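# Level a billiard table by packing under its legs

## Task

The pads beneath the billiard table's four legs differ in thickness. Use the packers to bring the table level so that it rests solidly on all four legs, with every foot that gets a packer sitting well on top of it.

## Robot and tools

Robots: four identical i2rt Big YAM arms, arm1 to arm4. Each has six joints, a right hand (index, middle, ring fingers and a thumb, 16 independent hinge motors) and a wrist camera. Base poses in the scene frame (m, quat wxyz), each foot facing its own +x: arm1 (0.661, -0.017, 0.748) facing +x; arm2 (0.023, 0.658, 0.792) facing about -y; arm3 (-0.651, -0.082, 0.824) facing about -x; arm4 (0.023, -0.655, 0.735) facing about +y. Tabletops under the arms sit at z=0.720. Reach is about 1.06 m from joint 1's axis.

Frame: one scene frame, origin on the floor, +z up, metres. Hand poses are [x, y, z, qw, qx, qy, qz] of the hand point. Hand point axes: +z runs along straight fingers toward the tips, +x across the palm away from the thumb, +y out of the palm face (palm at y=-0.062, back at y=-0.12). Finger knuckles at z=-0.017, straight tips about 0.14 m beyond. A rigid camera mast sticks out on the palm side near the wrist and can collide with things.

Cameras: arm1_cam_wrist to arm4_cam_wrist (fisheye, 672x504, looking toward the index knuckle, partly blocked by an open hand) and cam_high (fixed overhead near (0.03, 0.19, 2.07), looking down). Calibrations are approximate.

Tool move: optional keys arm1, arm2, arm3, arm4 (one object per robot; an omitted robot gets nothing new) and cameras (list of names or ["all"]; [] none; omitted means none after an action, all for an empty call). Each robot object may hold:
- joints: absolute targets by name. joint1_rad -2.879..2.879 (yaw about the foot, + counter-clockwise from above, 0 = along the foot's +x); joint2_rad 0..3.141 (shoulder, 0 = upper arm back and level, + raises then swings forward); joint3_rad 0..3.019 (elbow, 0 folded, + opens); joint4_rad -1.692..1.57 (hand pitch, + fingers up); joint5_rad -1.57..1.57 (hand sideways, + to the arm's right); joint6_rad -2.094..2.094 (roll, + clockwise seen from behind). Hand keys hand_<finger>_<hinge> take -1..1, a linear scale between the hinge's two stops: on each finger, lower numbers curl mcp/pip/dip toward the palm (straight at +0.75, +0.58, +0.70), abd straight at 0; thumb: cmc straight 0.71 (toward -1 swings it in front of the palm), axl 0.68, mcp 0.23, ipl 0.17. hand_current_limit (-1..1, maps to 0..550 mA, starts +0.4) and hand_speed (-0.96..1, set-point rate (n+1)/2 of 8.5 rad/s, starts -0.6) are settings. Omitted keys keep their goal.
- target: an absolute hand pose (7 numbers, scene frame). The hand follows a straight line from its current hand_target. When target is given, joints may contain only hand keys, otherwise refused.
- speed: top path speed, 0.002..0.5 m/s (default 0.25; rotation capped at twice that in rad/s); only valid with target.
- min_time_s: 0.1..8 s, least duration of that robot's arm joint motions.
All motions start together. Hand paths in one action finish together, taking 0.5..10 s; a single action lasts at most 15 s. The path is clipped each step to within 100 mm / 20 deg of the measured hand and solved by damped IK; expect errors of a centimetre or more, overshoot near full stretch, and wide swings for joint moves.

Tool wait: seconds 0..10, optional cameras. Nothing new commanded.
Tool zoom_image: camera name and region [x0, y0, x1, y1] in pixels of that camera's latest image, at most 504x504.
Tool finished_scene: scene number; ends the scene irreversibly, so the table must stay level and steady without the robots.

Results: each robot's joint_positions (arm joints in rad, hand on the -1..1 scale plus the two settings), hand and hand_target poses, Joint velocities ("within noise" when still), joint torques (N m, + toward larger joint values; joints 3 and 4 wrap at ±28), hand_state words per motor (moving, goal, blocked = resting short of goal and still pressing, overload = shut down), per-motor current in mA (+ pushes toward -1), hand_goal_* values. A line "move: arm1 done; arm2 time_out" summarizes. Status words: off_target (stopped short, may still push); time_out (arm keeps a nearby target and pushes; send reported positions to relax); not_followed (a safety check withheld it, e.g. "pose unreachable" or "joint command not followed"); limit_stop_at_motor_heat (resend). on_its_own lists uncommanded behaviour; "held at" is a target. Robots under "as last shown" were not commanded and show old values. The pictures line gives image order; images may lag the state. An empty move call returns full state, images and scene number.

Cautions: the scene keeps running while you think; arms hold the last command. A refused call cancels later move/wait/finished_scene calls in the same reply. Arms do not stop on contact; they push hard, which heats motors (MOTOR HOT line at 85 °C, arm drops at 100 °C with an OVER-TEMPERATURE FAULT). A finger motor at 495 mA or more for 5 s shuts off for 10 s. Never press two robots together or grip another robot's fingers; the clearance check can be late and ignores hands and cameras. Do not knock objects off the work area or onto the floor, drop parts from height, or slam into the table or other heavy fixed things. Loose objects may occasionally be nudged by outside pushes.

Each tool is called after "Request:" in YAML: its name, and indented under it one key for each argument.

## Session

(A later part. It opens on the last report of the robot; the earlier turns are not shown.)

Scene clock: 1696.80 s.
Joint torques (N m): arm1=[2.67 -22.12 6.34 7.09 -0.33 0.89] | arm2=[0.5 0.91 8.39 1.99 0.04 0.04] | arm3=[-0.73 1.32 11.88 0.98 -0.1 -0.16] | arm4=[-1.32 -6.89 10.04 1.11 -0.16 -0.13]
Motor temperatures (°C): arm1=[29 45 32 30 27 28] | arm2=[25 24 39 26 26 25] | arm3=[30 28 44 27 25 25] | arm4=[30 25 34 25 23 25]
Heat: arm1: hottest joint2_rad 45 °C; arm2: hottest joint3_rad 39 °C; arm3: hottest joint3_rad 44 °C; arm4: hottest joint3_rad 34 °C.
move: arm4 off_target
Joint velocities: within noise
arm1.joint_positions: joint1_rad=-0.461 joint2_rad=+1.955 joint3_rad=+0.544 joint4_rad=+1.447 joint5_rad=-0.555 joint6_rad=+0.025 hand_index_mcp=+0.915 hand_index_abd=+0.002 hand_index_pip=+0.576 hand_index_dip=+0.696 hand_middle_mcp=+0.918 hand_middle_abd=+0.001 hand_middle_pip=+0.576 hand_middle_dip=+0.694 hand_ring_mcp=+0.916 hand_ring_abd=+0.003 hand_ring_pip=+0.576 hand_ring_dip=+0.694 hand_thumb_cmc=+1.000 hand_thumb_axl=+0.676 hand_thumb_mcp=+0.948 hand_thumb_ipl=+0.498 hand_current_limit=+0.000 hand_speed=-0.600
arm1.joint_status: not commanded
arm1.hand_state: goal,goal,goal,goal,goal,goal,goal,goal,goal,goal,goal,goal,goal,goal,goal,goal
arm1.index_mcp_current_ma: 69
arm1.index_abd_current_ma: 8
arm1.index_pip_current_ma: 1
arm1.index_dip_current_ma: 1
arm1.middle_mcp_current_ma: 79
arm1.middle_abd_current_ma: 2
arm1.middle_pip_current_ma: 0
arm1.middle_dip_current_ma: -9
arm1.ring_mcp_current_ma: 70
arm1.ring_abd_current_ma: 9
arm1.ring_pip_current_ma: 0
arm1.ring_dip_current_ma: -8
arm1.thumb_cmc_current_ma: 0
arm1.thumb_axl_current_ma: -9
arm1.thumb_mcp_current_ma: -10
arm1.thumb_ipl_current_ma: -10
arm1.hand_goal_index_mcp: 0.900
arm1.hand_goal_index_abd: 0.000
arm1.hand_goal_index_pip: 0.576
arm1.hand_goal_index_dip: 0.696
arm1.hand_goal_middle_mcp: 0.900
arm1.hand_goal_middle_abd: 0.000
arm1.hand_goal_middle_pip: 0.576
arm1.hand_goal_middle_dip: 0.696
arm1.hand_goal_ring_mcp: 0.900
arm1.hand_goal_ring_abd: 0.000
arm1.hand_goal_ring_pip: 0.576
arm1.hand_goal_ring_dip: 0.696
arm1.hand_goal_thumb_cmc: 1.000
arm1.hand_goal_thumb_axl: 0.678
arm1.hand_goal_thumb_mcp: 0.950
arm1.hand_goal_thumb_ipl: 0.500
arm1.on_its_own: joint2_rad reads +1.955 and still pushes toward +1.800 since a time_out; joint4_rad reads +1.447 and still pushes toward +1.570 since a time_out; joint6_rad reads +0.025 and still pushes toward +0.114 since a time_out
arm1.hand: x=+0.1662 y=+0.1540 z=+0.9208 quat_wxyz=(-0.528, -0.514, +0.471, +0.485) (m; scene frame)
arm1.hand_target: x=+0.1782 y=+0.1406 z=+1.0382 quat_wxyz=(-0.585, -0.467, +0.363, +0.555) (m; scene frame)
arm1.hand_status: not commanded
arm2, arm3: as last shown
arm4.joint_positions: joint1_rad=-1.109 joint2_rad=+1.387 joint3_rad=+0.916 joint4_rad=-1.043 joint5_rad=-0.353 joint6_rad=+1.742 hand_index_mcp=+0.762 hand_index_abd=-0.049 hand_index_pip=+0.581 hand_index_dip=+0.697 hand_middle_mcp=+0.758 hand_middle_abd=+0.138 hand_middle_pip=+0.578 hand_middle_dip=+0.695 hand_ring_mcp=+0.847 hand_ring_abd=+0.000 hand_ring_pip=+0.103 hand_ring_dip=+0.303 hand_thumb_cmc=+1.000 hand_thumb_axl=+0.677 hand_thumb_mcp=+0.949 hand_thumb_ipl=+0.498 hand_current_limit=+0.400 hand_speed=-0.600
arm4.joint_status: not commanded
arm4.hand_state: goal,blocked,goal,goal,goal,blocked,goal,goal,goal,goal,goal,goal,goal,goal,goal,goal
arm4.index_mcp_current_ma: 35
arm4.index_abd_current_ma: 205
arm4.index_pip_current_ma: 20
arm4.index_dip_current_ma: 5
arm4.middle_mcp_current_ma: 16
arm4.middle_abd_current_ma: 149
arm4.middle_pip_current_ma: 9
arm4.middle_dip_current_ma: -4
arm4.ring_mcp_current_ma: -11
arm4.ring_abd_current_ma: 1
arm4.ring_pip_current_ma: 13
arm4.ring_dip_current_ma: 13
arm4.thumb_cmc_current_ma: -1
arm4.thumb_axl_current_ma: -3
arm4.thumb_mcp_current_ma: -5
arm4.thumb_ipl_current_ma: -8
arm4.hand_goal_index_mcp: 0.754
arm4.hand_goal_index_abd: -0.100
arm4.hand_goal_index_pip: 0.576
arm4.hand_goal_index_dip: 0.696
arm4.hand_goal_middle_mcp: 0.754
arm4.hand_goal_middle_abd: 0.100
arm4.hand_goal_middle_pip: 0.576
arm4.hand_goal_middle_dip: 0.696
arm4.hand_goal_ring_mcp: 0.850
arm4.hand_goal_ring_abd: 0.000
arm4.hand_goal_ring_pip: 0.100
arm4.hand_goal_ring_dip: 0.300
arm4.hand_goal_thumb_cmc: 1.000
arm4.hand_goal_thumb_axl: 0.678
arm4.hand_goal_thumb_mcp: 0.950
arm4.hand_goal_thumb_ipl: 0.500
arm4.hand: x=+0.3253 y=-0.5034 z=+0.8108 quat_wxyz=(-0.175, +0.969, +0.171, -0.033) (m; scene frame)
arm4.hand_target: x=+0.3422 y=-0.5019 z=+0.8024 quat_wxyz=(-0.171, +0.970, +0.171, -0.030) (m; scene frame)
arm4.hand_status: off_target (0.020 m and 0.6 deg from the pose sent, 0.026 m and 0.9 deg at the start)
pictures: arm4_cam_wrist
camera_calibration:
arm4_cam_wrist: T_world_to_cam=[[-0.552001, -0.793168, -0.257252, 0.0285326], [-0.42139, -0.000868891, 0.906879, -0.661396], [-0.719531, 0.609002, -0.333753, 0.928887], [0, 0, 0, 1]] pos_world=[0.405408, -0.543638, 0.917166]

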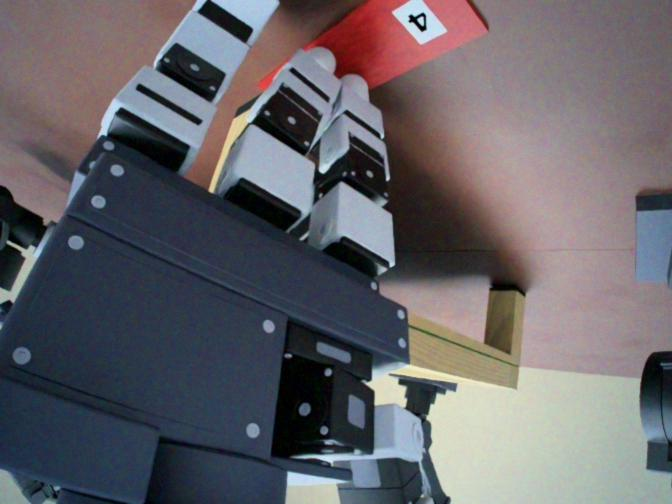

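Request:
move:
  arm4: {"target": [0.353, -0.501, 0.803, -0.1710, 0.9698, 0.1710, -0.0301], "speed": 0.02}
  cameras: ["arm4_cam_wrist"]

Request:
zoom_image:
  camera: "arm4_cam_wrist"
  region: [200, 0, 420, 165]

Scene clock: 1710.63 s.
Joint torques (N m): arm1=[2.61 -22.12 6.34 7.1 -0.33 0.89] | arm2=[0.56 0.91 8.36 1.99 0.02 0.02] | arm3=[-1.03 0.85 11.92 0.94 -0.08 -0.15] | arm4=[-1.67 -7.47 10.4 0.83 -0.01 -0.14]
Motor temperatures (°C): arm1=[29 45 32 30 27 28] | arm2=[25 24 39 26 26 25] | arm3=[30 28 44 27 25 25] | arm4=[30 25 34 25 23 25]
Heat: arm1: hottest joint2_rad 45 °C; arm2: hottest joint3_rad 39 °C; arm3: hottest joint3_rad 44 °C; arm4: hottest joint3_rad 34 °C.
move: arm4 off_target
Joint velocities: within noise
arm1, arm2, arm3: as last shown
arm1.on_its_own: joint2_rad reads +1.955 and still pushes toward +1.800 since a time_out; joint4_rad reads +1.447 and still pushes toward +1.570 since a time_out; joint6_rad reads +0.025 and still pushes toward +0.114 since a time_out
arm4.joint_positions: joint1_rad=-1.117 joint2_rad=+1.412 joint3_rad=+0.938 joint4_rad=-1.045 joint5_rad=-0.357 joint6_rad=+1.731 hand_index_mcp=+0.769 hand_index_abd=-0.049 hand_index_pip=+0.586 hand_index_dip=+0.701 hand_middle_mcp=+0.765 hand_middle_abd=+0.139 hand_middle_pip=+0.583 hand_middle_dip=+0.697 hand_ring_mcp=+0.847 hand_ring_abd=+0.000 hand_ring_pip=+0.103 hand_ring_dip=+0.303 hand_thumb_cmc=+1.000 hand_thumb_axl=+0.677 hand_thumb_mcp=+0.949 hand_thumb_ipl=+0.498 hand_current_limit=+0.400 hand_speed=-0.600
arm4.joint_status: not commanded
arm4.hand_state: goal,blocked,goal,goal,goal,blocked,goal,goal,goal,goal,goal,goal,goal,goal,goal,goal
arm4.index_mcp_current_ma: 70
arm4.index_abd_current_ma: 205
arm4.index_pip_current_ma: 41
arm4.index_dip_current_ma: 19
arm4.middle_mcp_current_ma: 49
arm4.middle_abd_current_ma: 153
arm4.middle_pip_current_ma: 29
arm4.middle_dip_current_ma: 5
arm4.ring_mcp_current_ma: -11
arm4.ring_abd_current_ma: 1
arm4.ring_pip_current_ma: 13
arm4.ring_dip_current_ma: 13
arm4.thumb_cmc_current_ma: -1
arm4.thumb_axl_current_ma: -3
arm4.thumb_mcp_current_ma: -5
arm4.thumb_ipl_current_ma: -8
arm4.hand_goal_index_mcp: 0.754
arm4.hand_goal_index_abd: -0.100
arm4.hand_goal_index_pip: 0.576
arm4.hand_goal_index_dip: 0.696
arm4.hand_goal_middle_mcp: 0.754
arm4.hand_goal_middle_abd: 0.100
arm4.hand_goal_middle_pip: 0.576
arm4.hand_goal_middle_dip: 0.696
arm4.hand_goal_ring_mcp: 0.850
arm4.hand_goal_ring_abd: 0.000
arm4.hand_goal_ring_pip: 0.100
arm4.hand_goal_ring_dip: 0.300
arm4.hand_goal_thumb_cmc: 1.000
arm4.hand_goal_thumb_axl: 0.678
arm4.hand_goal_thumb_mcp: 0.950
arm4.hand_goal_thumb_ipl: 0.500
arm4.hand: x=+0.3338 y=-0.5011 z=+0.8099 quat_wxyz=(-0.177, +0.969, +0.172, -0.034) (m; scene frame)
arm4.hand_target: x=+0.3523 y=-0.5014 z=+0.8033 quat_wxyz=(-0.171, +0.970, +0.171, -0.030) (m; scene frame)
arm4.hand_status: off_target (0.020 m and 0.8 deg from the pose sent, 0.029 m and 0.6 deg at the start)
pictures: arm4_cam_wrist
camera_calibration:
arm4_cam_wrist: T_world_to_cam=[[-0.550545, -0.793801, -0.258417, 0.0350019], [-0.419371, -0.004673, 0.907803, -0.660298], [-0.721823, 0.608159, -0.330325, 0.930904], [0, 0, 0, 1]] pos_world=[0.414308, -0.541439, 0.915966]

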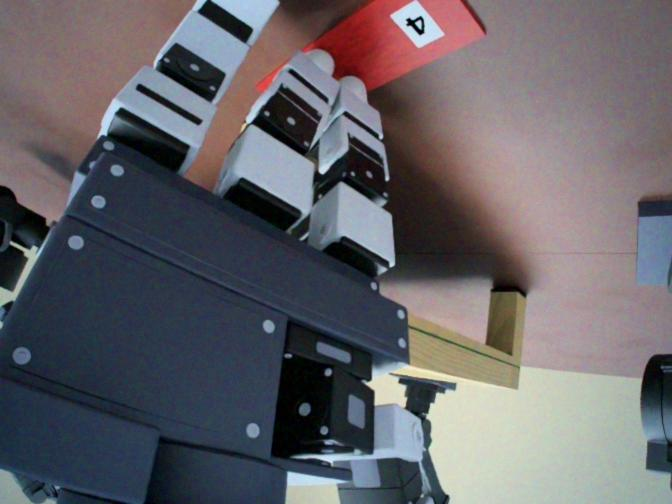

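Scaled by 2.291 from the camera's 672x504 image, which has a finer 960x720 frame.

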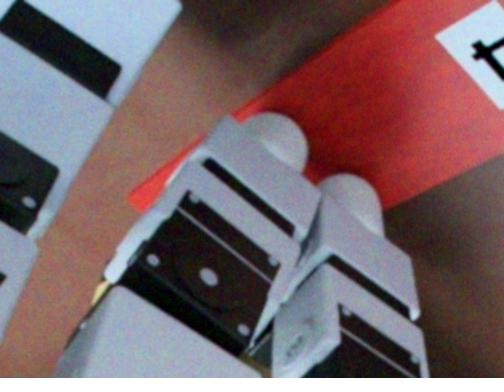

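Request:
move:
  arm4: {"target": [0.360, -0.504, 0.804, -0.1710, 0.9698, 0.1710, -0.0301], "speed": 0.02}
  cameras: ["arm4_cam_wrist"]

Request:
zoom_image:
  camera: "arm4_cam_wrist"
  region: [200, 0, 420, 165]

Scene clock: 1722.63 s.
Joint torques (N m): arm1=[2.61 -22.12 6.35 7.09 -0.33 0.89] | arm2=[0.44 0.97 8.36 1.96 0.03 0.04] | arm3=[-1.08 1.14 11.93 1.01 -0.07 -0.17] | arm4=[-1.96 -8.12 10.58 0.43 0.13 -0.14]
Motor temperatures (°C): arm1=[29 45 32 30 27 28] | arm2=[25 24 39 26 26 25] | arm3=[30 28 44 27 25 25] | arm4=[30 25 35 25 23 25]
Heat: arm1: hottest joint2_rad 45 °C; arm2: hottest joint3_rad 39 °C; arm3: hottest joint3_rad 44 °C; arm4: hottest joint3_rad 35 °C.
move: arm4 off_target
Joint velocities: within noise
arm1, arm2, arm3: as last shown
arm1.on_its_own: joint2_rad reads +1.955 and still pushes toward +1.800 since a time_out; joint4_rad reads +1.447 and still pushes toward +1.570 since a time_out; joint6_rad reads +0.025 and still pushes toward +0.114 since a time_out
arm4.joint_positions: joint1_rad=-1.128 joint2_rad=+1.427 joint3_rad=+0.951 joint4_rad=-1.046 joint5_rad=-0.362 joint6_rad=+1.716 hand_index_mcp=+0.777 hand_index_abd=-0.049 hand_index_pip=+0.590 hand_index_dip=+0.703 hand_middle_mcp=+0.772 hand_middle_abd=+0.139 hand_middle_pip=+0.588 hand_middle_dip=+0.700 hand_ring_mcp=+0.847 hand_ring_abd=+0.000 hand_ring_pip=+0.103 hand_ring_dip=+0.303 hand_thumb_cmc=+1.000 hand_thumb_axl=+0.677 hand_thumb_mcp=+0.949 hand_thumb_ipl=+0.498 hand_current_limit=+0.400 hand_speed=-0.600
arm4.joint_status: not commanded
arm4.hand_state: blocked,blocked,goal,goal,goal,blocked,goal,goal,goal,goal,goal,goal,goal,goal,goal,goal
arm4.index_mcp_current_ma: 108
arm4.index_abd_current_ma: 205
arm4.index_pip_current_ma: 60
arm4.index_dip_current_ma: 30
arm4.middle_mcp_current_ma: 84
arm4.middle_abd_current_ma: 153
arm4.middle_pip_current_ma: 53
arm4.middle_dip_current_ma: 18
arm4.ring_mcp_current_ma: -11
arm4.ring_abd_current_ma: 1
arm4.ring_pip_current_ma: 13
arm4.ring_dip_current_ma: 13
arm4.thumb_cmc_current_ma: -1
arm4.thumb_axl_current_ma: -3
arm4.thumb_mcp_current_ma: -5
arm4.thumb_ipl_current_ma: -8
arm4.hand_goal_index_mcp: 0.754
arm4.hand_goal_index_abd: -0.100
arm4.hand_goal_index_pip: 0.576
arm4.hand_goal_index_dip: 0.696
arm4.hand_goal_middle_mcp: 0.754
arm4.hand_goal_middle_abd: 0.100
arm4.hand_goal_middle_pip: 0.576
arm4.hand_goal_middle_dip: 0.696
arm4.hand_goal_ring_mcp: 0.850
arm4.hand_goal_ring_abd: 0.000
arm4.hand_goal_ring_pip: 0.100
arm4.hand_goal_ring_dip: 0.300
arm4.hand_goal_thumb_cmc: 1.000
arm4.hand_goal_thumb_axl: 0.678
arm4.hand_goal_thumb_mcp: 0.950
arm4.hand_goal_thumb_ipl: 0.500
arm4.hand: x=+0.3406 y=-0.5014 z=+0.8088 quat_wxyz=(-0.179, +0.968, +0.174, -0.034) (m; scene frame)
arm4.hand_target: x=+0.3592 y=-0.5043 z=+0.8042 quat_wxyz=(-0.171, +0.970, +0.171, -0.030) (m; scene frame)
arm4.hand_status: off_target (0.020 m and 1.1 deg from the pose sent, 0.027 m and 0.8 deg at the start)
pictures: arm4_cam_wrist
camera_calibration:
arm4_cam_wrist: T_world_to_cam=[[-0.547817, -0.794577, -0.26181, 0.0396269], [-0.419299, -0.0100299, 0.907793, -0.659239], [-0.723937, 0.607081, -0.327671, 0.933673], [0, 0, 0, 1]] pos_world=[0.42121, -0.541941, 0.914764]

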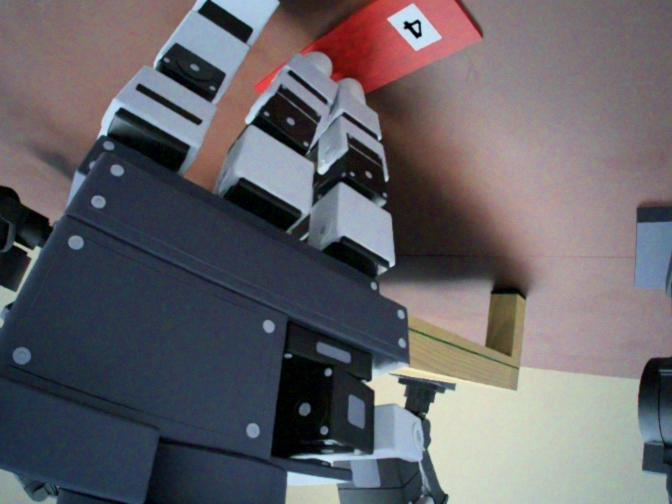

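Scaled by 2.291 from the camera's 672x504 image, which has a finer 960x720 frame.

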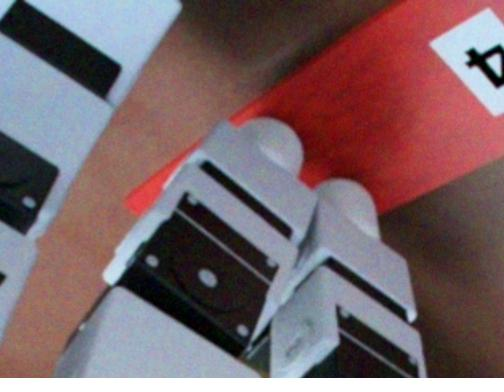

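Request:
move:
  arm4: {"target": [0.3406, -0.5014, 0.825, -0.1710, 0.9698, 0.1710, -0.0301], "speed": 0.05}

Request:
move:
  arm4: {"target": [0.335, -0.525, 0.850, -0.1710, 0.9698, 0.1710, -0.0301], "speed": 0.1}
  cameras: ["arm4_cam_wrist"]

Request:
zoom_image:
  camera: "arm4_cam_wrist"
  region: [200, 0, 420, 165]

Scene clock: 1731.07 s.
Joint torques (N m): arm1=[2.67 -22.07 6.35 7.1 -0.33 0.89] | arm2=[0.44 0.97 8.35 1.98 0.02 0.03] | arm3=[-0.73 0.97 11.92 0.96 -0.08 -0.16] | arm4=[0.5 -12.81 9.76 -0.5 -0.3 0.11]
Motor temperatures (°C): arm1=[29 45 32 30 27 28] | arm2=[25 24 39 26 26 25] | arm3=[30 28 44 27 25 25] | arm4=[30 25 34 25 23 25]
Heat: arm1: hottest joint2_rad 45 °C; arm2: hottest joint3_rad 39 °C; arm3: hottest joint3_rad 44 °C; arm4: hottest joint3_rad 34 °C.
move: arm4 off_target
Joint velocities: within noise
arm1, arm2, arm3: as last shown
arm1.on_its_own: joint2_rad reads +1.955 and still pushes toward +1.800 since a time_out; joint4_rad reads +1.447 and still pushes toward +1.570 since a time_out; joint6_rad reads +0.025 and still pushes toward +0.114 since a time_out
arm4.joint_positions: joint1_rad=-1.128 joint2_rad=+1.415 joint3_rad=+0.951 joint4_rad=-1.073 joint5_rad=-0.349 joint6_rad=+1.723 hand_index_mcp=+0.751 hand_index_abd=-0.088 hand_index_pip=+0.577 hand_index_dip=+0.698 hand_middle_mcp=+0.758 hand_middle_abd=+0.097 hand_middle_pip=+0.583 hand_middle_dip=+0.701 hand_ring_mcp=+0.847 hand_ring_abd=+0.000 hand_ring_pip=+0.103 hand_ring_dip=+0.303 hand_thumb_cmc=+1.000 hand_thumb_axl=+0.677 hand_thumb_mcp=+0.949 hand_thumb_ipl=+0.498 hand_current_limit=+0.400 hand_speed=-0.600
arm4.joint_status: not commanded
arm4.hand_state: goal,goal,goal,goal,goal,goal,goal,goal,goal,goal,goal,goal,goal,goal,goal,goal
arm4.index_mcp_current_ma: -14
arm4.index_abd_current_ma: 44
arm4.index_pip_current_ma: 5
arm4.index_dip_current_ma: 10
arm4.middle_mcp_current_ma: 18
arm4.middle_abd_current_ma: -10
arm4.middle_pip_current_ma: 31
arm4.middle_dip_current_ma: 22
arm4.ring_mcp_current_ma: -11
arm4.ring_abd_current_ma: 1
arm4.ring_pip_current_ma: 12
arm4.ring_dip_current_ma: 13
arm4.thumb_cmc_current_ma: -1
arm4.thumb_axl_current_ma: -3
arm4.thumb_mcp_current_ma: -5
arm4.thumb_ipl_current_ma: -8
arm4.hand_goal_index_mcp: 0.754
arm4.hand_goal_index_abd: -0.100
arm4.hand_goal_index_pip: 0.576
arm4.hand_goal_index_dip: 0.696
arm4.hand_goal_middle_mcp: 0.754
arm4.hand_goal_middle_abd: 0.100
arm4.hand_goal_middle_pip: 0.576
arm4.hand_goal_middle_dip: 0.696
arm4.hand_goal_ring_mcp: 0.850
arm4.hand_goal_ring_abd: 0.000
arm4.hand_goal_ring_pip: 0.100
arm4.hand_goal_ring_dip: 0.300
arm4.hand_goal_thumb_cmc: 1.000
arm4.hand_goal_thumb_axl: 0.678
arm4.hand_goal_thumb_mcp: 0.950
arm4.hand_goal_thumb_ipl: 0.500
arm4.hand: x=+0.3354 y=-0.5067 z=+0.8137 quat_wxyz=(-0.170, +0.970, +0.169, -0.040) (m; scene frame)
arm4.hand_target: x=+0.3404 y=-0.5015 z=+0.8249 quat_wxyz=(-0.171, +0.970, +0.171, -0.030) (m; scene frame)
arm4.hand_status: off_target (0.013 m and 1.1 deg from the pose sent, 0.016 m and 1.1 deg at the start)
pictures: none

Scene clock: 1732.23 s.
Joint torques (N m): arm1=[2.61 -22.12 6.34 7.09 -0.33 0.89] | arm2=[0.5 1.03 8.39 2 0.03 0.03] | arm3=[-0.97 1.08 11.89 0.98 -0.09 -0.17] | arm4=[-1.44 -11.52 10.54 -0.49 -0.44 -0.06]
Motor temperatures (°C): arm1=[29 45 32 30 27 28] | arm2=[25 24 39 26 26 25] | arm3=[30 28 44 27 25 25] | arm4=[30 25 34 25 23 25]
Heat: arm1: hottest joint2_rad 45 °C; arm2: hottest joint3_rad 39 °C; arm3: hottest joint3_rad 44 °C; arm4: hottest joint3_rad 34 °C.
move: arm4 off_target
Joint velocities: within noise
arm1, arm2, arm3: as last shown
arm1.on_its_own: joint2_rad reads +1.955 and still pushes toward +1.800 since a time_out; joint4_rad reads +1.447 and still pushes toward +1.570 since a time_out; joint6_rad reads +0.025 and still pushes toward +0.114 since a time_out
arm4.joint_positions: joint1_rad=-1.154 joint2_rad=+1.347 joint3_rad=+0.951 joint4_rad=-1.165 joint5_rad=-0.348 joint6_rad=+1.687 hand_index_mcp=+0.750 hand_index_abd=-0.088 hand_index_pip=+0.577 hand_index_dip=+0.698 hand_middle_mcp=+0.753 hand_middle_abd=+0.097 hand_middle_pip=+0.578 hand_middle_dip=+0.699 hand_ring_mcp=+0.847 hand_ring_abd=+0.000 hand_ring_pip=+0.103 hand_ring_dip=+0.303 hand_thumb_cmc=+1.000 hand_thumb_axl=+0.677 hand_thumb_mcp=+0.949 hand_thumb_ipl=+0.498 hand_current_limit=+0.400 hand_speed=-0.600
arm4.joint_status: not commanded
arm4.hand_state: goal,goal,goal,goal,goal,goal,goal,goal,goal,goal,goal,goal,goal,goal,goal,goal
arm4.index_mcp_current_ma: -17
arm4.index_abd_current_ma: 43
arm4.index_pip_current_ma: 3
arm4.index_dip_current_ma: 9
arm4.middle_mcp_current_ma: -4
arm4.middle_abd_current_ma: -11
arm4.middle_pip_current_ma: 9
arm4.middle_dip_current_ma: 10
arm4.ring_mcp_current_ma: -11
arm4.ring_abd_current_ma: 1
arm4.ring_pip_current_ma: 12
arm4.ring_dip_current_ma: 13
arm4.thumb_cmc_current_ma: -1
arm4.thumb_axl_current_ma: -3
arm4.thumb_mcp_current_ma: -5
arm4.thumb_ipl_current_ma: -8
arm4.hand_goal_index_mcp: 0.754
arm4.hand_goal_index_abd: -0.100
arm4.hand_goal_index_pip: 0.576
arm4.hand_goal_index_dip: 0.696
arm4.hand_goal_middle_mcp: 0.754
arm4.hand_goal_middle_abd: 0.100
arm4.hand_goal_middle_pip: 0.576
arm4.hand_goal_middle_dip: 0.696
arm4.hand_goal_ring_mcp: 0.850
arm4.hand_goal_ring_abd: 0.000
arm4.hand_goal_ring_pip: 0.100
arm4.hand_goal_ring_dip: 0.300
arm4.hand_goal_thumb_cmc: 1.000
arm4.hand_goal_thumb_axl: 0.678
arm4.hand_goal_thumb_mcp: 0.950
arm4.hand_goal_thumb_ipl: 0.500
arm4.hand: x=+0.3231 y=-0.5247 z=+0.8375 quat_wxyz=(-0.168, +0.970, +0.172, -0.045) (m; scene frame)
arm4.hand_target: x=+0.3346 y=-0.5251 z=+0.8499 quat_wxyz=(-0.171, +0.970, +0.171, -0.030) (m; scene frame)
arm4.hand_status: off_target (0.017 m and 1.8 deg from the pose sent, 0.041 m and 1.1 deg at the start)
pictures: arm4_cam_wrist
camera_calibration:
arm4_cam_wrist: T_world_to_cam=[[-0.55186, -0.801305, -0.230999, -0.0089187], [-0.402821, 0.0135979, 0.915178, -0.69185], [-0.730196, 0.598101, -0.330287, 0.944014], [0, 0, 0, 1]] pos_world=[0.405701, -0.562355, 0.9429]

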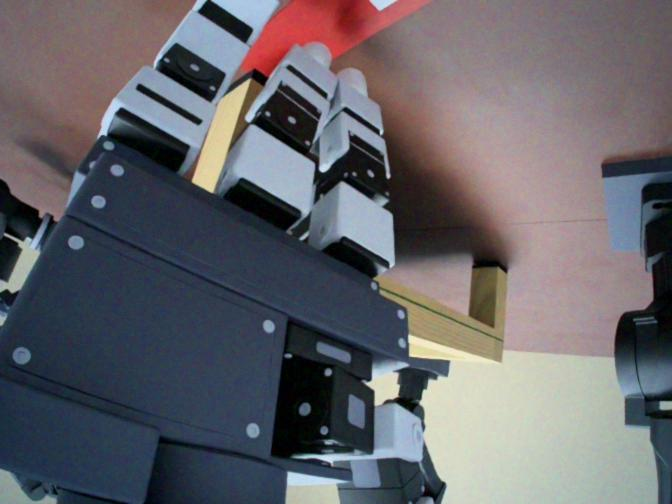

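Scaled by 2.291 from the camera's 672x504 image, which has a finer 960x720 frame.

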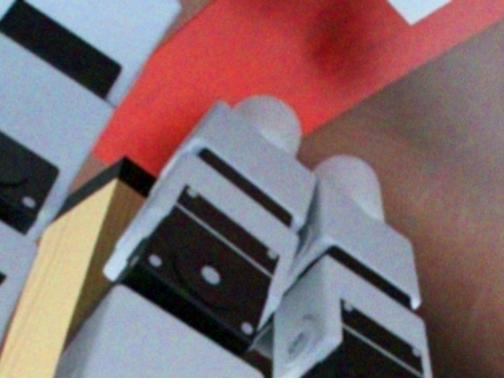

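Request:
move:
  arm4: {"target": [0.335, -0.565, 0.880, -0.1710, 0.9698, 0.1710, -0.0301], "speed": 0.15}
  cameras: ["arm4_cam_wrist"]

Request:
zoom_image:
  camera: "arm4_cam_wrist"
  region: [180, 0, 440, 180]

Scene clock: 1742.20 s.
Joint torques (N m): arm1=[2.61 -22.12 6.34 7.09 -0.33 0.89] | arm2=[0.44 1.03 8.38 1.98 0.03 0.04] | arm3=[-1.08 1.2 11.9 1.06 -0.09 -0.18] | arm4=[-1.55 -10.4 12.1 -0.65 -0.54 -0.06]
Motor temperatures (°C): arm1=[29 45 32 30 27 28] | arm2=[25 24 39 26 26 25] | arm3=[30 28 44 27 25 25] | arm4=[30 25 34 25 23 25]
Heat: arm1: hottest joint2_rad 45 °C; arm2: hottest joint3_rad 39 °C; arm3: hottest joint3_rad 44 °C; arm4: hottest joint3_rad 34 °C.
move: arm4 off_target
Joint velocities: within noise
arm1, arm2, arm3: as last shown
arm1.on_its_own: joint2_rad reads +1.955 and still pushes toward +1.800 since a time_out; joint4_rad reads +1.447 and still pushes toward +1.570 since a time_out; joint6_rad reads +0.025 and still pushes toward +0.114 since a time_out
arm4.joint_positions: joint1_rad=-1.257 joint2_rad=+1.284 joint3_rad=+0.961 joint4_rad=-1.291 joint5_rad=-0.346 joint6_rad=+1.576 hand_index_mcp=+0.750 hand_index_abd=-0.088 hand_index_pip=+0.577 hand_index_dip=+0.698 hand_middle_mcp=+0.753 hand_middle_abd=+0.097 hand_middle_pip=+0.578 hand_middle_dip=+0.699 hand_ring_mcp=+0.847 hand_ring_abd=+0.000 hand_ring_pip=+0.103 hand_ring_dip=+0.303 hand_thumb_cmc=+1.000 hand_thumb_axl=+0.677 hand_thumb_mcp=+0.949 hand_thumb_ipl=+0.498 hand_current_limit=+0.400 hand_speed=-0.600
arm4.joint_status: not commanded
arm4.hand_state: goal,goal,goal,goal,goal,goal,goal,goal,goal,goal,goal,goal,goal,goal,goal,goal
arm4.index_mcp_current_ma: -19
arm4.index_abd_current_ma: 43
arm4.index_pip_current_ma: 3
arm4.index_dip_current_ma: 9
arm4.middle_mcp_current_ma: -6
arm4.middle_abd_current_ma: -11
arm4.middle_pip_current_ma: 9
arm4.middle_dip_current_ma: 10
arm4.ring_mcp_current_ma: -12
arm4.ring_abd_current_ma: 1
arm4.ring_pip_current_ma: 12
arm4.ring_dip_current_ma: 13
arm4.thumb_cmc_current_ma: -1
arm4.thumb_axl_current_ma: -3
arm4.thumb_mcp_current_ma: -5
arm4.thumb_ipl_current_ma: -8
arm4.hand_goal_index_mcp: 0.754
arm4.hand_goal_index_abd: -0.100
arm4.hand_goal_index_pip: 0.576
arm4.hand_goal_index_dip: 0.696
arm4.hand_goal_middle_mcp: 0.754
arm4.hand_goal_middle_abd: 0.100
arm4.hand_goal_middle_pip: 0.576
arm4.hand_goal_middle_dip: 0.696
arm4.hand_goal_ring_mcp: 0.850
arm4.hand_goal_ring_abd: 0.000
arm4.hand_goal_ring_pip: 0.100
arm4.hand_goal_ring_dip: 0.300
arm4.hand_goal_thumb_cmc: 1.000
arm4.hand_goal_thumb_axl: 0.678
arm4.hand_goal_thumb_mcp: 0.950
arm4.hand_goal_thumb_ipl: 0.500
arm4.hand: x=+0.3178 y=-0.5659 z=+0.8619 quat_wxyz=(-0.166, +0.970, +0.171, -0.053) (m; scene frame)
arm4.hand_target: x=+0.3342 y=-0.5653 z=+0.8800 quat_wxyz=(-0.171, +0.970, +0.171, -0.030) (m; scene frame)
arm4.hand_status: off_target (0.025 m and 2.7 deg from the pose sent, 0.060 m and 1.8 deg at the start)
pictures: arm4_cam_wrist
camera_calibration:
arm4_cam_wrist: T_world_to_cam=[[-0.554419, -0.803228, -0.217817, -0.0509596], [-0.388941, 0.0186885, 0.921073, -0.722432], [-0.735761, 0.595378, -0.32277, 0.96666], [0, 0, 0, 1]] pos_world=[0.401994, -0.602959, 0.966321]

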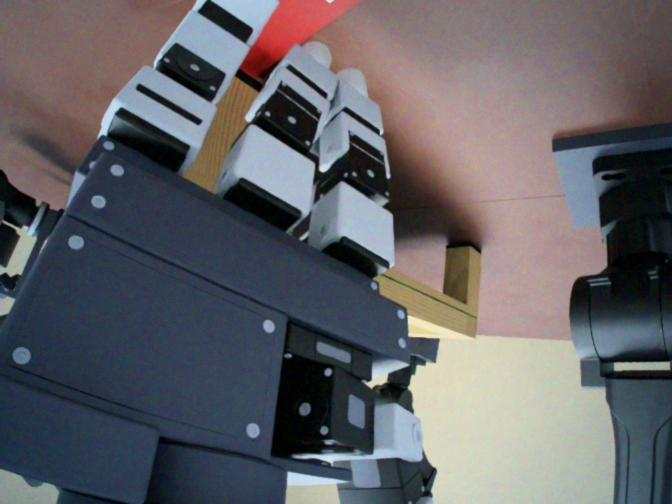

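Scaled by 1.938 from the camera's 672x504 image, which has a finer 960x720 frame.

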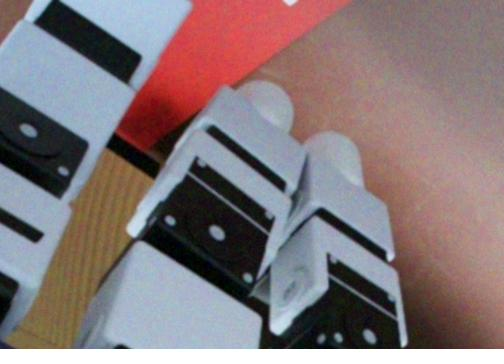

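Request:
move:
  arm1: {"joints": {"joint2_rad": 1.93}, "min_time_s": 3}

Request:
move:
  arm1: {"joints": {"joint2_rad": 2.03}, "min_time_s": 4}
  cameras: ["arm4_cam_wrist"]

Scene clock: 1750.30 s.
Joint torques (N m): arm1=[2.61 -17.55 6.26 6.95 0.02 1.18] | arm2=[0.38 0.85 8.36 2 0.03 0.03] | arm3=[-0.91 1.26 11.95 0.98 -0.1 -0.18] | arm4=[-1.55 -10.4 12.1 -0.65 -0.54 -0.06]
Motor temperatures (°C): arm1=[29 45 32 30 27 29] | arm2=[25 24 39 26 26 25] | arm3=[29 28 44 27 25 25] | arm4=[30 25 35 25 23 25]
Heat: arm1: hottest joint2_rad 45 °C; arm2: hottest joint3_rad 39 °C; arm3: hottest joint3_rad 44 °C; arm4: hottest joint3_rad 35 °C.
move: arm1 done
Joint velocities: within noise
arm1.joint_positions: joint1_rad=-0.460 joint2_rad=+2.023 joint3_rad=+0.538 joint4_rad=+1.450 joint5_rad=-0.566 joint6_rad=-0.001 hand_index_mcp=+0.915 hand_index_abd=+0.002 hand_index_pip=+0.576 hand_index_dip=+0.696 hand_middle_mcp=+0.918 hand_middle_abd=+0.001 hand_middle_pip=+0.576 hand_middle_dip=+0.694 hand_ring_mcp=+0.916 hand_ring_abd=+0.003 hand_ring_pip=+0.576 hand_ring_dip=+0.694 hand_thumb_cmc=+1.000 hand_thumb_axl=+0.676 hand_thumb_mcp=+0.948 hand_thumb_ipl=+0.498 hand_current_limit=+0.000 hand_speed=-0.600
arm1.joint_status: all done
arm1.hand_state: goal,goal,goal,goal,goal,goal,goal,goal,goal,goal,goal,goal,goal,goal,goal,goal
arm1.index_mcp_current_ma: 69
arm1.index_abd_current_ma: 8
arm1.index_pip_current_ma: 1
arm1.index_dip_current_ma: 1
arm1.middle_mcp_current_ma: 79
arm1.middle_abd_current_ma: 2
arm1.middle_pip_current_ma: 0
arm1.middle_dip_current_ma: -9
arm1.ring_mcp_current_ma: 70
arm1.ring_abd_current_ma: 9
arm1.ring_pip_current_ma: 0
arm1.ring_dip_current_ma: -8
arm1.thumb_cmc_current_ma: 0
arm1.thumb_axl_current_ma: -9
arm1.thumb_mcp_current_ma: -10
arm1.thumb_ipl_current_ma: -10
arm1.hand_goal_index_mcp: 0.900
arm1.hand_goal_index_abd: 0.000
arm1.hand_goal_index_pip: 0.576
arm1.hand_goal_index_dip: 0.696
arm1.hand_goal_middle_mcp: 0.900
arm1.hand_goal_middle_abd: 0.000
arm1.hand_goal_middle_pip: 0.576
arm1.hand_goal_middle_dip: 0.696
arm1.hand_goal_ring_mcp: 0.900
arm1.hand_goal_ring_abd: 0.000
arm1.hand_goal_ring_pip: 0.576
arm1.hand_goal_ring_dip: 0.696
arm1.hand_goal_thumb_cmc: 1.000
arm1.hand_goal_thumb_axl: 0.678
arm1.hand_goal_thumb_mcp: 0.950
arm1.hand_goal_thumb_ipl: 0.500
arm1.on_its_own: joint4_rad reads +1.450 and still pushes toward +1.570 since a time_out; joint6_rad reads -0.001 and still pushes toward +0.114 since a time_out
arm1.hand: x=+0.1666 y=+0.1498 z=+0.8872 quat_wxyz=(-0.517, -0.529, +0.485, +0.466) (m; scene frame)
arm1.hand_target: x=+0.1634 y=+0.1483 z=+0.9742 quat_wxyz=(-0.575, -0.481, +0.413, +0.516) (m; scene frame)
arm1.hand_status: not commanded
arm2, arm3, arm4: as last shown
pictures: none

Scene clock: 1754.60 s.
Joint torques (N m): arm1=[2.43 -13.33 5.6 4.83 0.03 0.72] | arm2=[0.5 1.08 8.36 2 0.02 0.03] | arm3=[-0.79 1.32 11.96 1.02 -0.1 -0.16] | arm4=[-1.55 -10.4 12.1 -0.64 -0.54 -0.06]
Motor temperatures (°C): arm1=[29 44 32 30 27 29] | arm2=[25 24 39 26 26 25] | arm3=[29 28 44 27 25 25] | arm4=[30 25 36 25 23 25]
Heat: arm1: hottest joint2_rad 44 °C; arm2: hottest joint3_rad 39 °C; arm3: hottest joint3_rad 44 °C; arm4: hottest joint3_rad 36 °C.
move: arm1 done
Joint velocities: within noise
arm1.joint_positions: joint1_rad=-0.459 joint2_rad=+2.063 joint3_rad=+0.544 joint4_rad=+1.504 joint5_rad=-0.566 joint6_rad=+0.041 hand_index_mcp=+0.915 hand_index_abd=+0.002 hand_index_pip=+0.576 hand_index_dip=+0.696 hand_middle_mcp=+0.918 hand_middle_abd=+0.001 hand_middle_pip=+0.576 hand_middle_dip=+0.694 hand_ring_mcp=+0.916 hand_ring_abd=+0.003 hand_ring_pip=+0.576 hand_ring_dip=+0.694 hand_thumb_cmc=+1.000 hand_thumb_axl=+0.676 hand_thumb_mcp=+0.948 hand_thumb_ipl=+0.498 hand_current_limit=+0.000 hand_speed=-0.600
arm1.joint_status: all done
arm1.hand_state: goal,goal,goal,goal,goal,goal,goal,goal,goal,goal,goal,goal,goal,goal,goal,goal
arm1.index_mcp_current_ma: 69
arm1.index_abd_current_ma: 8
arm1.index_pip_current_ma: 1
arm1.index_dip_current_ma: 1
arm1.middle_mcp_current_ma: 79
arm1.middle_abd_current_ma: 2
arm1.middle_pip_current_ma: 0
arm1.middle_dip_current_ma: -9
arm1.ring_mcp_current_ma: 70
arm1.ring_abd_current_ma: 9
arm1.ring_pip_current_ma: 0
arm1.ring_dip_current_ma: -8
arm1.thumb_cmc_current_ma: 0
arm1.thumb_axl_current_ma: -9
arm1.thumb_mcp_current_ma: -10
arm1.thumb_ipl_current_ma: -10
arm1.hand_goal_index_mcp: 0.900
arm1.hand_goal_index_abd: 0.000
arm1.hand_goal_index_pip: 0.576
arm1.hand_goal_index_dip: 0.696
arm1.hand_goal_middle_mcp: 0.900
arm1.hand_goal_middle_abd: 0.000
arm1.hand_goal_middle_pip: 0.576
arm1.hand_goal_middle_dip: 0.696
arm1.hand_goal_ring_mcp: 0.900
arm1.hand_goal_ring_abd: 0.000
arm1.hand_goal_ring_pip: 0.576
arm1.hand_goal_ring_dip: 0.696
arm1.hand_goal_thumb_cmc: 1.000
arm1.hand_goal_thumb_axl: 0.678
arm1.hand_goal_thumb_mcp: 0.950
arm1.hand_goal_thumb_ipl: 0.500
arm1.on_its_own: joint4_rad reads +1.504 and still pushes toward +1.570 since a time_out; joint6_rad reads +0.041 and still pushes toward +0.114 since a time_out
arm1.hand: x=+0.1681 y=+0.1518 z=+0.8800 quat_wxyz=(-0.529, -0.518, +0.489, +0.461) (m; scene frame)
arm1.hand_target: x=+0.1572 y=+0.1518 z=+0.9241 quat_wxyz=(-0.566, -0.491, +0.450, +0.485) (m; scene frame)
arm1.hand_status: not commanded
arm2.joint_positions: joint1_rad=-1.392 joint2_rad=+0.629 joint3_rad=+1.352 joint4_rad=-1.444 joint5_rad=-0.034 joint6_rad=+1.107 hand_index_mcp=+0.755 hand_index_abd=+0.000 hand_index_pip=+0.577 hand_index_dip=+0.696 hand_middle_mcp=+0.755 hand_middle_abd=+0.000 hand_middle_pip=+0.577 hand_middle_dip=+0.696 hand_ring_mcp=+0.755 hand_ring_abd=+0.000 hand_ring_pip=+0.577 hand_ring_dip=+0.696 hand_thumb_cmc=+0.714 hand_thumb_axl=+0.677 hand_thumb_mcp=+0.225 hand_thumb_ipl=+0.168 hand_current_limit=+0.400 hand_speed=-0.600
arm2.joint_status: not commanded
arm2.hand_state: goal,goal,goal,goal,goal,goal,goal,goal,goal,goal,goal,goal,goal,goal,goal,goal
arm2.index_mcp_current_ma: 2
arm2.index_abd_current_ma: 0
arm2.index_pip_current_ma: 2
arm2.index_dip_current_ma: 0
arm2.middle_mcp_current_ma: 2
arm2.middle_abd_current_ma: 0
arm2.middle_pip_current_ma: 2
arm2.middle_dip_current_ma: 0
arm2.ring_mcp_current_ma: 2
arm2.ring_abd_current_ma: 0
arm2.ring_pip_current_ma: 2
arm2.ring_dip_current_ma: 0
arm2.thumb_cmc_current_ma: 1
arm2.thumb_axl_current_ma: -2
arm2.thumb_mcp_current_ma: -3
arm2.thumb_ipl_current_ma: -1
arm2.hand_goal_index_mcp: 0.754
arm2.hand_goal_index_abd: 0.000
arm2.hand_goal_index_pip: 0.576
arm2.hand_goal_index_dip: 0.696
arm2.hand_goal_middle_mcp: 0.754
arm2.hand_goal_middle_abd: 0.000
arm2.hand_goal_middle_pip: 0.576
arm2.hand_goal_middle_dip: 0.696
arm2.hand_goal_ring_mcp: 0.754
arm2.hand_goal_ring_abd: 0.000
arm2.hand_goal_ring_pip: 0.576
arm2.hand_goal_ring_dip: 0.696
arm2.hand_goal_thumb_cmc: 0.714
arm2.hand_goal_thumb_axl: 0.678
arm2.hand_goal_thumb_mcp: 0.226
arm2.hand_goal_thumb_ipl: 0.168
arm2.hand: x=-0.2326 y=+0.7017 z=+1.2986 quat_wxyz=(+0.407, +0.285, -0.867, -0.044) (m; scene frame)
arm2.hand_target: x=-0.2310 y=+0.7040 z=+1.3114 quat_wxyz=(+0.420, +0.280, -0.862, -0.048) (m; scene frame)
arm2.hand_status: not commanded
arm3.joint_positions: joint1_rad=+0.090 joint2_rad=+0.643 joint3_rad=+1.476 joint4_rad=-1.354 joint5_rad=+0.003 joint6_rad=+1.127 hand_index_mcp=+0.755 hand_index_abd=+0.002 hand_index_pip=+0.577 hand_index_dip=+0.696 hand_middle_mcp=+0.755 hand_middle_abd=+0.002 hand_middle_pip=+0.577 hand_middle_dip=+0.696 hand_ring_mcp=+0.755 hand_ring_abd=+0.002 hand_ring_pip=+0.577 hand_ring_dip=+0.696 hand_thumb_cmc=+0.899 hand_thumb_axl=+0.678 hand_thumb_mcp=+0.948 hand_thumb_ipl=+0.498 hand_current_limit=+0.400 hand_speed=-0.600
arm3.joint_status: not commanded
arm3.hand_state: goal,goal,goal,goal,goal,goal,goal,goal,goal,goal,goal,goal,goal,goal,goal,goal
arm3.index_mcp_current_ma: 0
arm3.index_abd_current_ma: 0
arm3.index_pip_current_ma: 0
arm3.index_dip_current_ma: 0
arm3.middle_mcp_current_ma: 0
arm3.middle_abd_current_ma: 0
arm3.middle_pip_current_ma: 0
arm3.middle_dip_current_ma: 0
arm3.ring_mcp_current_ma: 0
arm3.ring_abd_current_ma: 0
arm3.ring_pip_current_ma: 0
arm3.ring_dip_current_ma: 0
arm3.thumb_cmc_current_ma: 0
arm3.thumb_axl_current_ma: 0
arm3.thumb_mcp_current_ma: -1
arm3.thumb_ipl_current_ma: -1
arm3.hand_goal_index_mcp: 0.754
arm3.hand_goal_index_abd: 0.000
arm3.hand_goal_index_pip: 0.576
arm3.hand_goal_index_dip: 0.696
arm3.hand_goal_middle_mcp: 0.754
arm3.hand_goal_middle_abd: 0.000
arm3.hand_goal_middle_pip: 0.576
arm3.hand_goal_middle_dip: 0.696
arm3.hand_goal_ring_mcp: 0.754
arm3.hand_goal_ring_abd: 0.000
arm3.hand_goal_ring_pip: 0.576
arm3.hand_goal_ring_dip: 0.696
arm3.hand_goal_thumb_cmc: 0.900
arm3.hand_goal_thumb_axl: 0.678
arm3.hand_goal_thumb_mcp: 0.950
arm3.hand_goal_thumb_ipl: 0.500
arm3.hand: x=-0.4059 y=-0.1484 z=+1.4095 quat_wxyz=(+0.089, +0.835, +0.227, +0.494) (m; scene frame)
arm3.hand_target: x=-0.4164 y=-0.1462 z=+1.4290 quat_wxyz=(+0.090, +0.823, +0.233, +0.510) (m; scene frame)
arm3.hand_status: not commanded
arm4: as last shown
pictures: arm4_cam_wrist
camera_calibration:
arm4_cam_wrist: T_world_to_cam=[[-0.553766, -0.803624, -0.218017, -0.0511864], [-0.389144, 0.0182944, 0.920995, -0.722514], [-0.736145, 0.594856, -0.322856, 0.966524], [0, 0, 0, 1]] pos_world=[0.401995, -0.602859, 0.966321]

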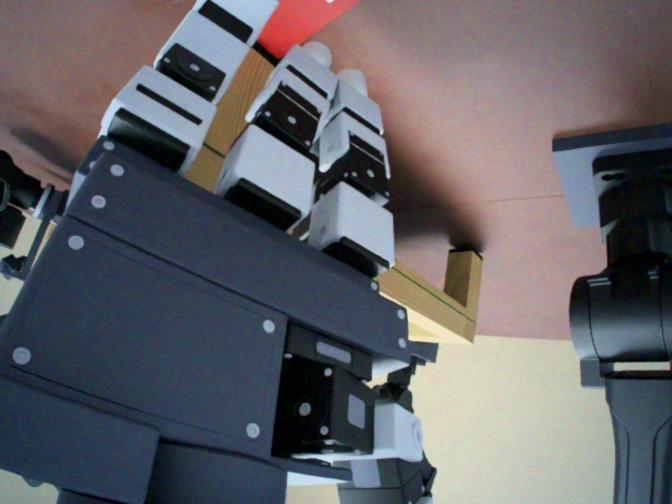

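Request:
move:
  arm1: {"joints": {"joint2_rad": 2.12}, "min_time_s": 4}
  cameras: ["arm4_cam_wrist"]

Request:
zoom_image:
  camera: "arm4_cam_wrist"
  region: [180, 0, 440, 180]

Scene clock: 1760.97 s.
Joint torques (N m): arm1=[1.73 -10.05 3.04 3.15 0.07 0.14] | arm2=[0.44 1.14 8.36 1.99 0.03 0.03] | arm3=[-0.67 1.03 11.95 0.99 -0.07 -0.14] | arm4=[-1.55 -10.4 12.1 -0.64 -0.54 -0.06]
Motor temperatures (°C): arm1=[29 43 31 29 27 28] | arm2=[25 24 39 26 26 25] | arm3=[29 28 44 27 25 25] | arm4=[30 25 37 25 23 25]
Heat: arm1: hottest joint2_rad 43 °C; arm2: hottest joint3_rad 39 °C; arm3: hottest joint3_rad 44 °C; arm4: hottest joint3_rad 37 °C.
move: arm1 done
Joint velocities: within noise
arm1.joint_positions: joint1_rad=-0.451 joint2_rad=+2.103 joint3_rad=+0.578 joint4_rad=+1.545 joint5_rad=-0.566 joint6_rad=+0.096 hand_index_mcp=+0.915 hand_index_abd=+0.002 hand_index_pip=+0.576 hand_index_dip=+0.696 hand_middle_mcp=+0.918 hand_middle_abd=+0.001 hand_middle_pip=+0.576 hand_middle_dip=+0.694 hand_ring_mcp=+0.916 hand_ring_abd=+0.003 hand_ring_pip=+0.576 hand_ring_dip=+0.694 hand_thumb_cmc=+1.000 hand_thumb_axl=+0.676 hand_thumb_mcp=+0.948 hand_thumb_ipl=+0.498 hand_current_limit=+0.000 hand_speed=-0.600
arm1.joint_status: all done
arm1.hand_state: goal,goal,goal,goal,goal,goal,goal,goal,goal,goal,goal,goal,goal,goal,goal,goal
arm1.index_mcp_current_ma: 69
arm1.index_abd_current_ma: 8
arm1.index_pip_current_ma: 1
arm1.index_dip_current_ma: 1
arm1.middle_mcp_current_ma: 79
arm1.middle_abd_current_ma: 2
arm1.middle_pip_current_ma: 0
arm1.middle_dip_current_ma: -9
arm1.ring_mcp_current_ma: 70
arm1.ring_abd_current_ma: 9
arm1.ring_pip_current_ma: 0
arm1.ring_dip_current_ma: -8
arm1.thumb_cmc_current_ma: 0
arm1.thumb_axl_current_ma: -9
arm1.thumb_mcp_current_ma: -10
arm1.thumb_ipl_current_ma: -10
arm1.hand_goal_index_mcp: 0.900
arm1.hand_goal_index_abd: 0.000
arm1.hand_goal_index_pip: 0.576
arm1.hand_goal_index_dip: 0.696
arm1.hand_goal_middle_mcp: 0.900
arm1.hand_goal_middle_abd: 0.000
arm1.hand_goal_middle_pip: 0.576
arm1.hand_goal_middle_dip: 0.696
arm1.hand_goal_ring_mcp: 0.900
arm1.hand_goal_ring_abd: 0.000
arm1.hand_goal_ring_pip: 0.576
arm1.hand_goal_ring_dip: 0.696
arm1.hand_goal_thumb_cmc: 1.000
arm1.hand_goal_thumb_axl: 0.678
arm1.hand_goal_thumb_mcp: 0.950
arm1.hand_goal_thumb_ipl: 0.500
arm1.hand: x=+0.1602 y=+0.1554 z=+0.8772 quat_wxyz=(-0.548, -0.503, +0.489, +0.456) (m; scene frame)
arm1.hand_target: x=+0.1555 y=+0.1530 z=+0.8786 quat_wxyz=(-0.557, -0.499, +0.482, +0.457) (m; scene frame)
arm1.hand_status: not commanded
arm2, arm3, arm4: as last shown
pictures: arm4_cam_wrist
camera_calibration:
arm4_cam_wrist: T_world_to_cam=[[-0.553766, -0.803624, -0.218017, -0.0511864], [-0.389144, 0.0182944, 0.920995, -0.722514], [-0.736145, 0.594856, -0.322856, 0.966524], [0, 0, 0, 1]] pos_world=[0.401995, -0.602859, 0.966321]

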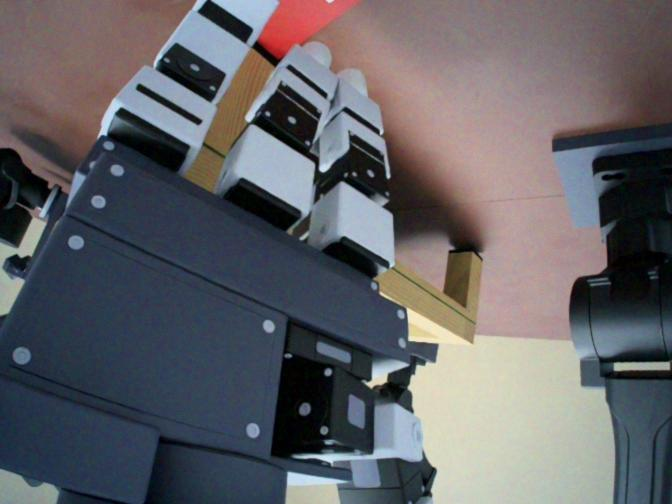

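Scaled by 1.938 from the camera's 672x504 image, which has a finer 960x720 frame.

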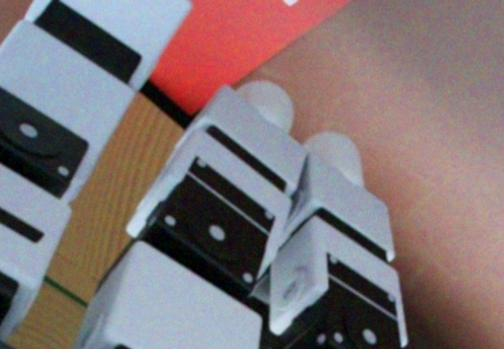

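Request:
move:
  arm1: {"target": [0.160, 0.155, 0.858, 0.5275, 0.5276, -0.4709, -0.4709], "speed": 0.05}

Request:
move:
  arm1: {"target": [0.34, 0.175, 0.862, 0.5275, 0.5276, -0.4709, -0.4709], "speed": 0.1}
  cameras: ["cam_high", "arm4_cam_wrist"]

Scene clock: 1767.33 s.
Joint torques (N m): arm1=[-0.15 -9.88 2.45 2.86 -0.09 -0.25] | arm2=[0.56 0.79 8.39 2.02 0.02 0.03] | arm3=[-1.03 1.2 11.9 1.01 -0.1 -0.16] | arm4=[-1.55 -10.4 12.08 -0.64 -0.54 -0.06]
Motor temperatures (°C): arm1=[29 41 31 29 26 28] | arm2=[25 24 39 26 26 25] | arm3=[29 28 44 27 25 25] | arm4=[30 25 37 25 24 25]
Heat: arm1: hottest joint2_rad 41 °C; arm2: hottest joint3_rad 39 °C; arm3: hottest joint3_rad 44 °C; arm4: hottest joint3_rad 37 °C.
move: arm1 done
Joint velocities: within noise
arm1.joint_positions: joint1_rad=-0.460 joint2_rad=+2.147 joint3_rad=+0.589 joint4_rad=+1.549 joint5_rad=-0.588 joint6_rad=+0.021 hand_index_mcp=+0.915 hand_index_abd=+0.002 hand_index_pip=+0.576 hand_index_dip=+0.696 hand_middle_mcp=+0.918 hand_middle_abd=+0.001 hand_middle_pip=+0.576 hand_middle_dip=+0.694 hand_ring_mcp=+0.916 hand_ring_abd=+0.003 hand_ring_pip=+0.576 hand_ring_dip=+0.694 hand_thumb_cmc=+1.000 hand_thumb_axl=+0.676 hand_thumb_mcp=+0.948 hand_thumb_ipl=+0.498 hand_current_limit=+0.000 hand_speed=-0.600
arm1.joint_status: not commanded
arm1.hand_state: goal,goal,goal,goal,goal,goal,goal,goal,goal,goal,goal,goal,goal,goal,goal,goal
arm1.index_mcp_current_ma: 69
arm1.index_abd_current_ma: 8
arm1.index_pip_current_ma: 1
arm1.index_dip_current_ma: 1
arm1.middle_mcp_current_ma: 79
arm1.middle_abd_current_ma: 2
arm1.middle_pip_current_ma: 0
arm1.middle_dip_current_ma: -9
arm1.ring_mcp_current_ma: 70
arm1.ring_abd_current_ma: 9
arm1.ring_pip_current_ma: 0
arm1.ring_dip_current_ma: -8
arm1.thumb_cmc_current_ma: 0
arm1.thumb_axl_current_ma: -9
arm1.thumb_mcp_current_ma: -10
arm1.thumb_ipl_current_ma: -10
arm1.hand_goal_index_mcp: 0.900
arm1.hand_goal_index_abd: 0.000
arm1.hand_goal_index_pip: 0.576
arm1.hand_goal_index_dip: 0.696
arm1.hand_goal_middle_mcp: 0.900
arm1.hand_goal_middle_abd: 0.000
arm1.hand_goal_middle_pip: 0.576
arm1.hand_goal_middle_dip: 0.696
arm1.hand_goal_ring_mcp: 0.900
arm1.hand_goal_ring_abd: 0.000
arm1.hand_goal_ring_pip: 0.576
arm1.hand_goal_ring_dip: 0.696
arm1.hand_goal_thumb_cmc: 1.000
arm1.hand_goal_thumb_axl: 0.678
arm1.hand_goal_thumb_mcp: 0.950
arm1.hand_goal_thumb_ipl: 0.500
arm1.hand: x=+0.1602 y=+0.1507 z=+0.8606 quat_wxyz=(-0.531, -0.527, +0.476, +0.462) (m; scene frame)
arm1.hand_target: x=+0.1602 y=+0.1550 z=+0.8578 quat_wxyz=(-0.527, -0.528, +0.471, +0.471) (m; scene frame)
arm1.hand_status: done (0.005 m and 1.2 deg from the pose sent, 0.019 m and 4.5 deg at the start)
arm2, arm3, arm4: as last shown
pictures: none

Scene clock: 1769.90 s.
Joint torques (N m): arm1=[-0.03 -8 -0.75 2.51 -0.32 -0.23] | arm2=[0.5 1.03 8.36 1.99 0.03 0.02] | arm3=[-1.08 1.08 11.9 1.05 -0.09 -0.16] | arm4=[-1.55 -10.46 12.08 -0.65 -0.54 -0.06]
Motor temperatures (°C): arm1=[28 41 31 29 26 28] | arm2=[25 24 39 26 26 25] | arm3=[29 28 44 27 25 25] | arm4=[30 25 37 25 24 25]
Heat: arm1: hottest joint2_rad 41 °C; arm2: hottest joint3_rad 39 °C; arm3: hottest joint3_rad 44 °C; arm4: hottest joint3_rad 37 °C.
move: arm1 off_target
Joint velocities: within noise
arm1.joint_positions: joint1_rad=-0.942 joint2_rad=+2.055 joint3_rad=+0.252 joint4_rad=+1.553 joint5_rad=-1.099 joint6_rad=-0.191 hand_index_mcp=+0.915 hand_index_abd=+0.002 hand_index_pip=+0.576 hand_index_dip=+0.696 hand_middle_mcp=+0.918 hand_middle_abd=+0.001 hand_middle_pip=+0.576 hand_middle_dip=+0.694 hand_ring_mcp=+0.916 hand_ring_abd=+0.003 hand_ring_pip=+0.576 hand_ring_dip=+0.694 hand_thumb_cmc=+1.000 hand_thumb_axl=+0.676 hand_thumb_mcp=+0.948 hand_thumb_ipl=+0.498 hand_current_limit=+0.000 hand_speed=-0.600
arm1.joint_status: not commanded
arm1.hand_state: goal,goal,goal,goal,goal,goal,goal,goal,goal,goal,goal,goal,goal,goal,goal,goal
arm1.index_mcp_current_ma: 69
arm1.index_abd_current_ma: 8
arm1.index_pip_current_ma: 1
arm1.index_dip_current_ma: 1
arm1.middle_mcp_current_ma: 79
arm1.middle_abd_current_ma: 2
arm1.middle_pip_current_ma: 0
arm1.middle_dip_current_ma: -9
arm1.ring_mcp_current_ma: 70
arm1.ring_abd_current_ma: 9
arm1.ring_pip_current_ma: 0
arm1.ring_dip_current_ma: -8
arm1.thumb_cmc_current_ma: 0
arm1.thumb_axl_current_ma: -9
arm1.thumb_mcp_current_ma: -10
arm1.thumb_ipl_current_ma: -10
arm1.hand_goal_index_mcp: 0.900
arm1.hand_goal_index_abd: 0.000
arm1.hand_goal_index_pip: 0.576
arm1.hand_goal_index_dip: 0.696
arm1.hand_goal_middle_mcp: 0.900
arm1.hand_goal_middle_abd: 0.000
arm1.hand_goal_middle_pip: 0.576
arm1.hand_goal_middle_dip: 0.696
arm1.hand_goal_ring_mcp: 0.900
arm1.hand_goal_ring_abd: 0.000
arm1.hand_goal_ring_pip: 0.576
arm1.hand_goal_ring_dip: 0.696
arm1.hand_goal_thumb_cmc: 1.000
arm1.hand_goal_thumb_axl: 0.678
arm1.hand_goal_thumb_mcp: 0.950
arm1.hand_goal_thumb_ipl: 0.500
arm1.hand: x=+0.3368 y=+0.1750 z=+0.8579 quat_wxyz=(-0.512, -0.562, +0.491, +0.425) (m; scene frame)
arm1.hand_target: x=+0.3399 y=+0.1752 z=+0.8623 quat_wxyz=(-0.506, -0.565, +0.483, +0.437) (m; scene frame)
arm1.hand_status: off_target (0.005 m and 7.2 deg from the pose sent, 0.182 m and 1.2 deg at the start; a joint's target at an end of its range on 76 of 77 steps)
arm2, arm3, arm4: as last shown
pictures: arm4_cam_wrist, cam_high
camera_calibration:
arm4_cam_wrist: T_world_to_cam=[[-0.553766, -0.803624, -0.218017, -0.0511864], [-0.389144, 0.0182944, 0.920995, -0.722514], [-0.736145, 0.594856, -0.322856, 0.966524], [0, 0, 0, 1]] pos_world=[0.401995, -0.602859, 0.966321]

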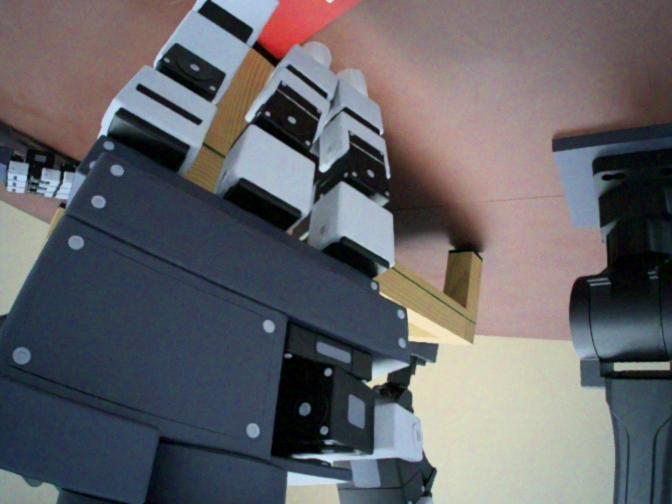

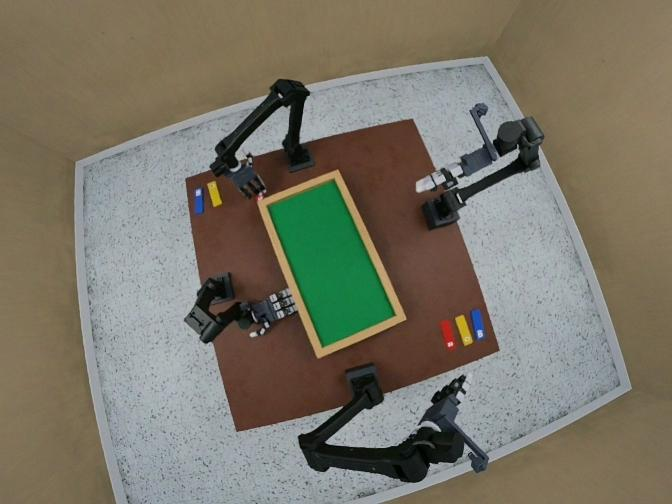

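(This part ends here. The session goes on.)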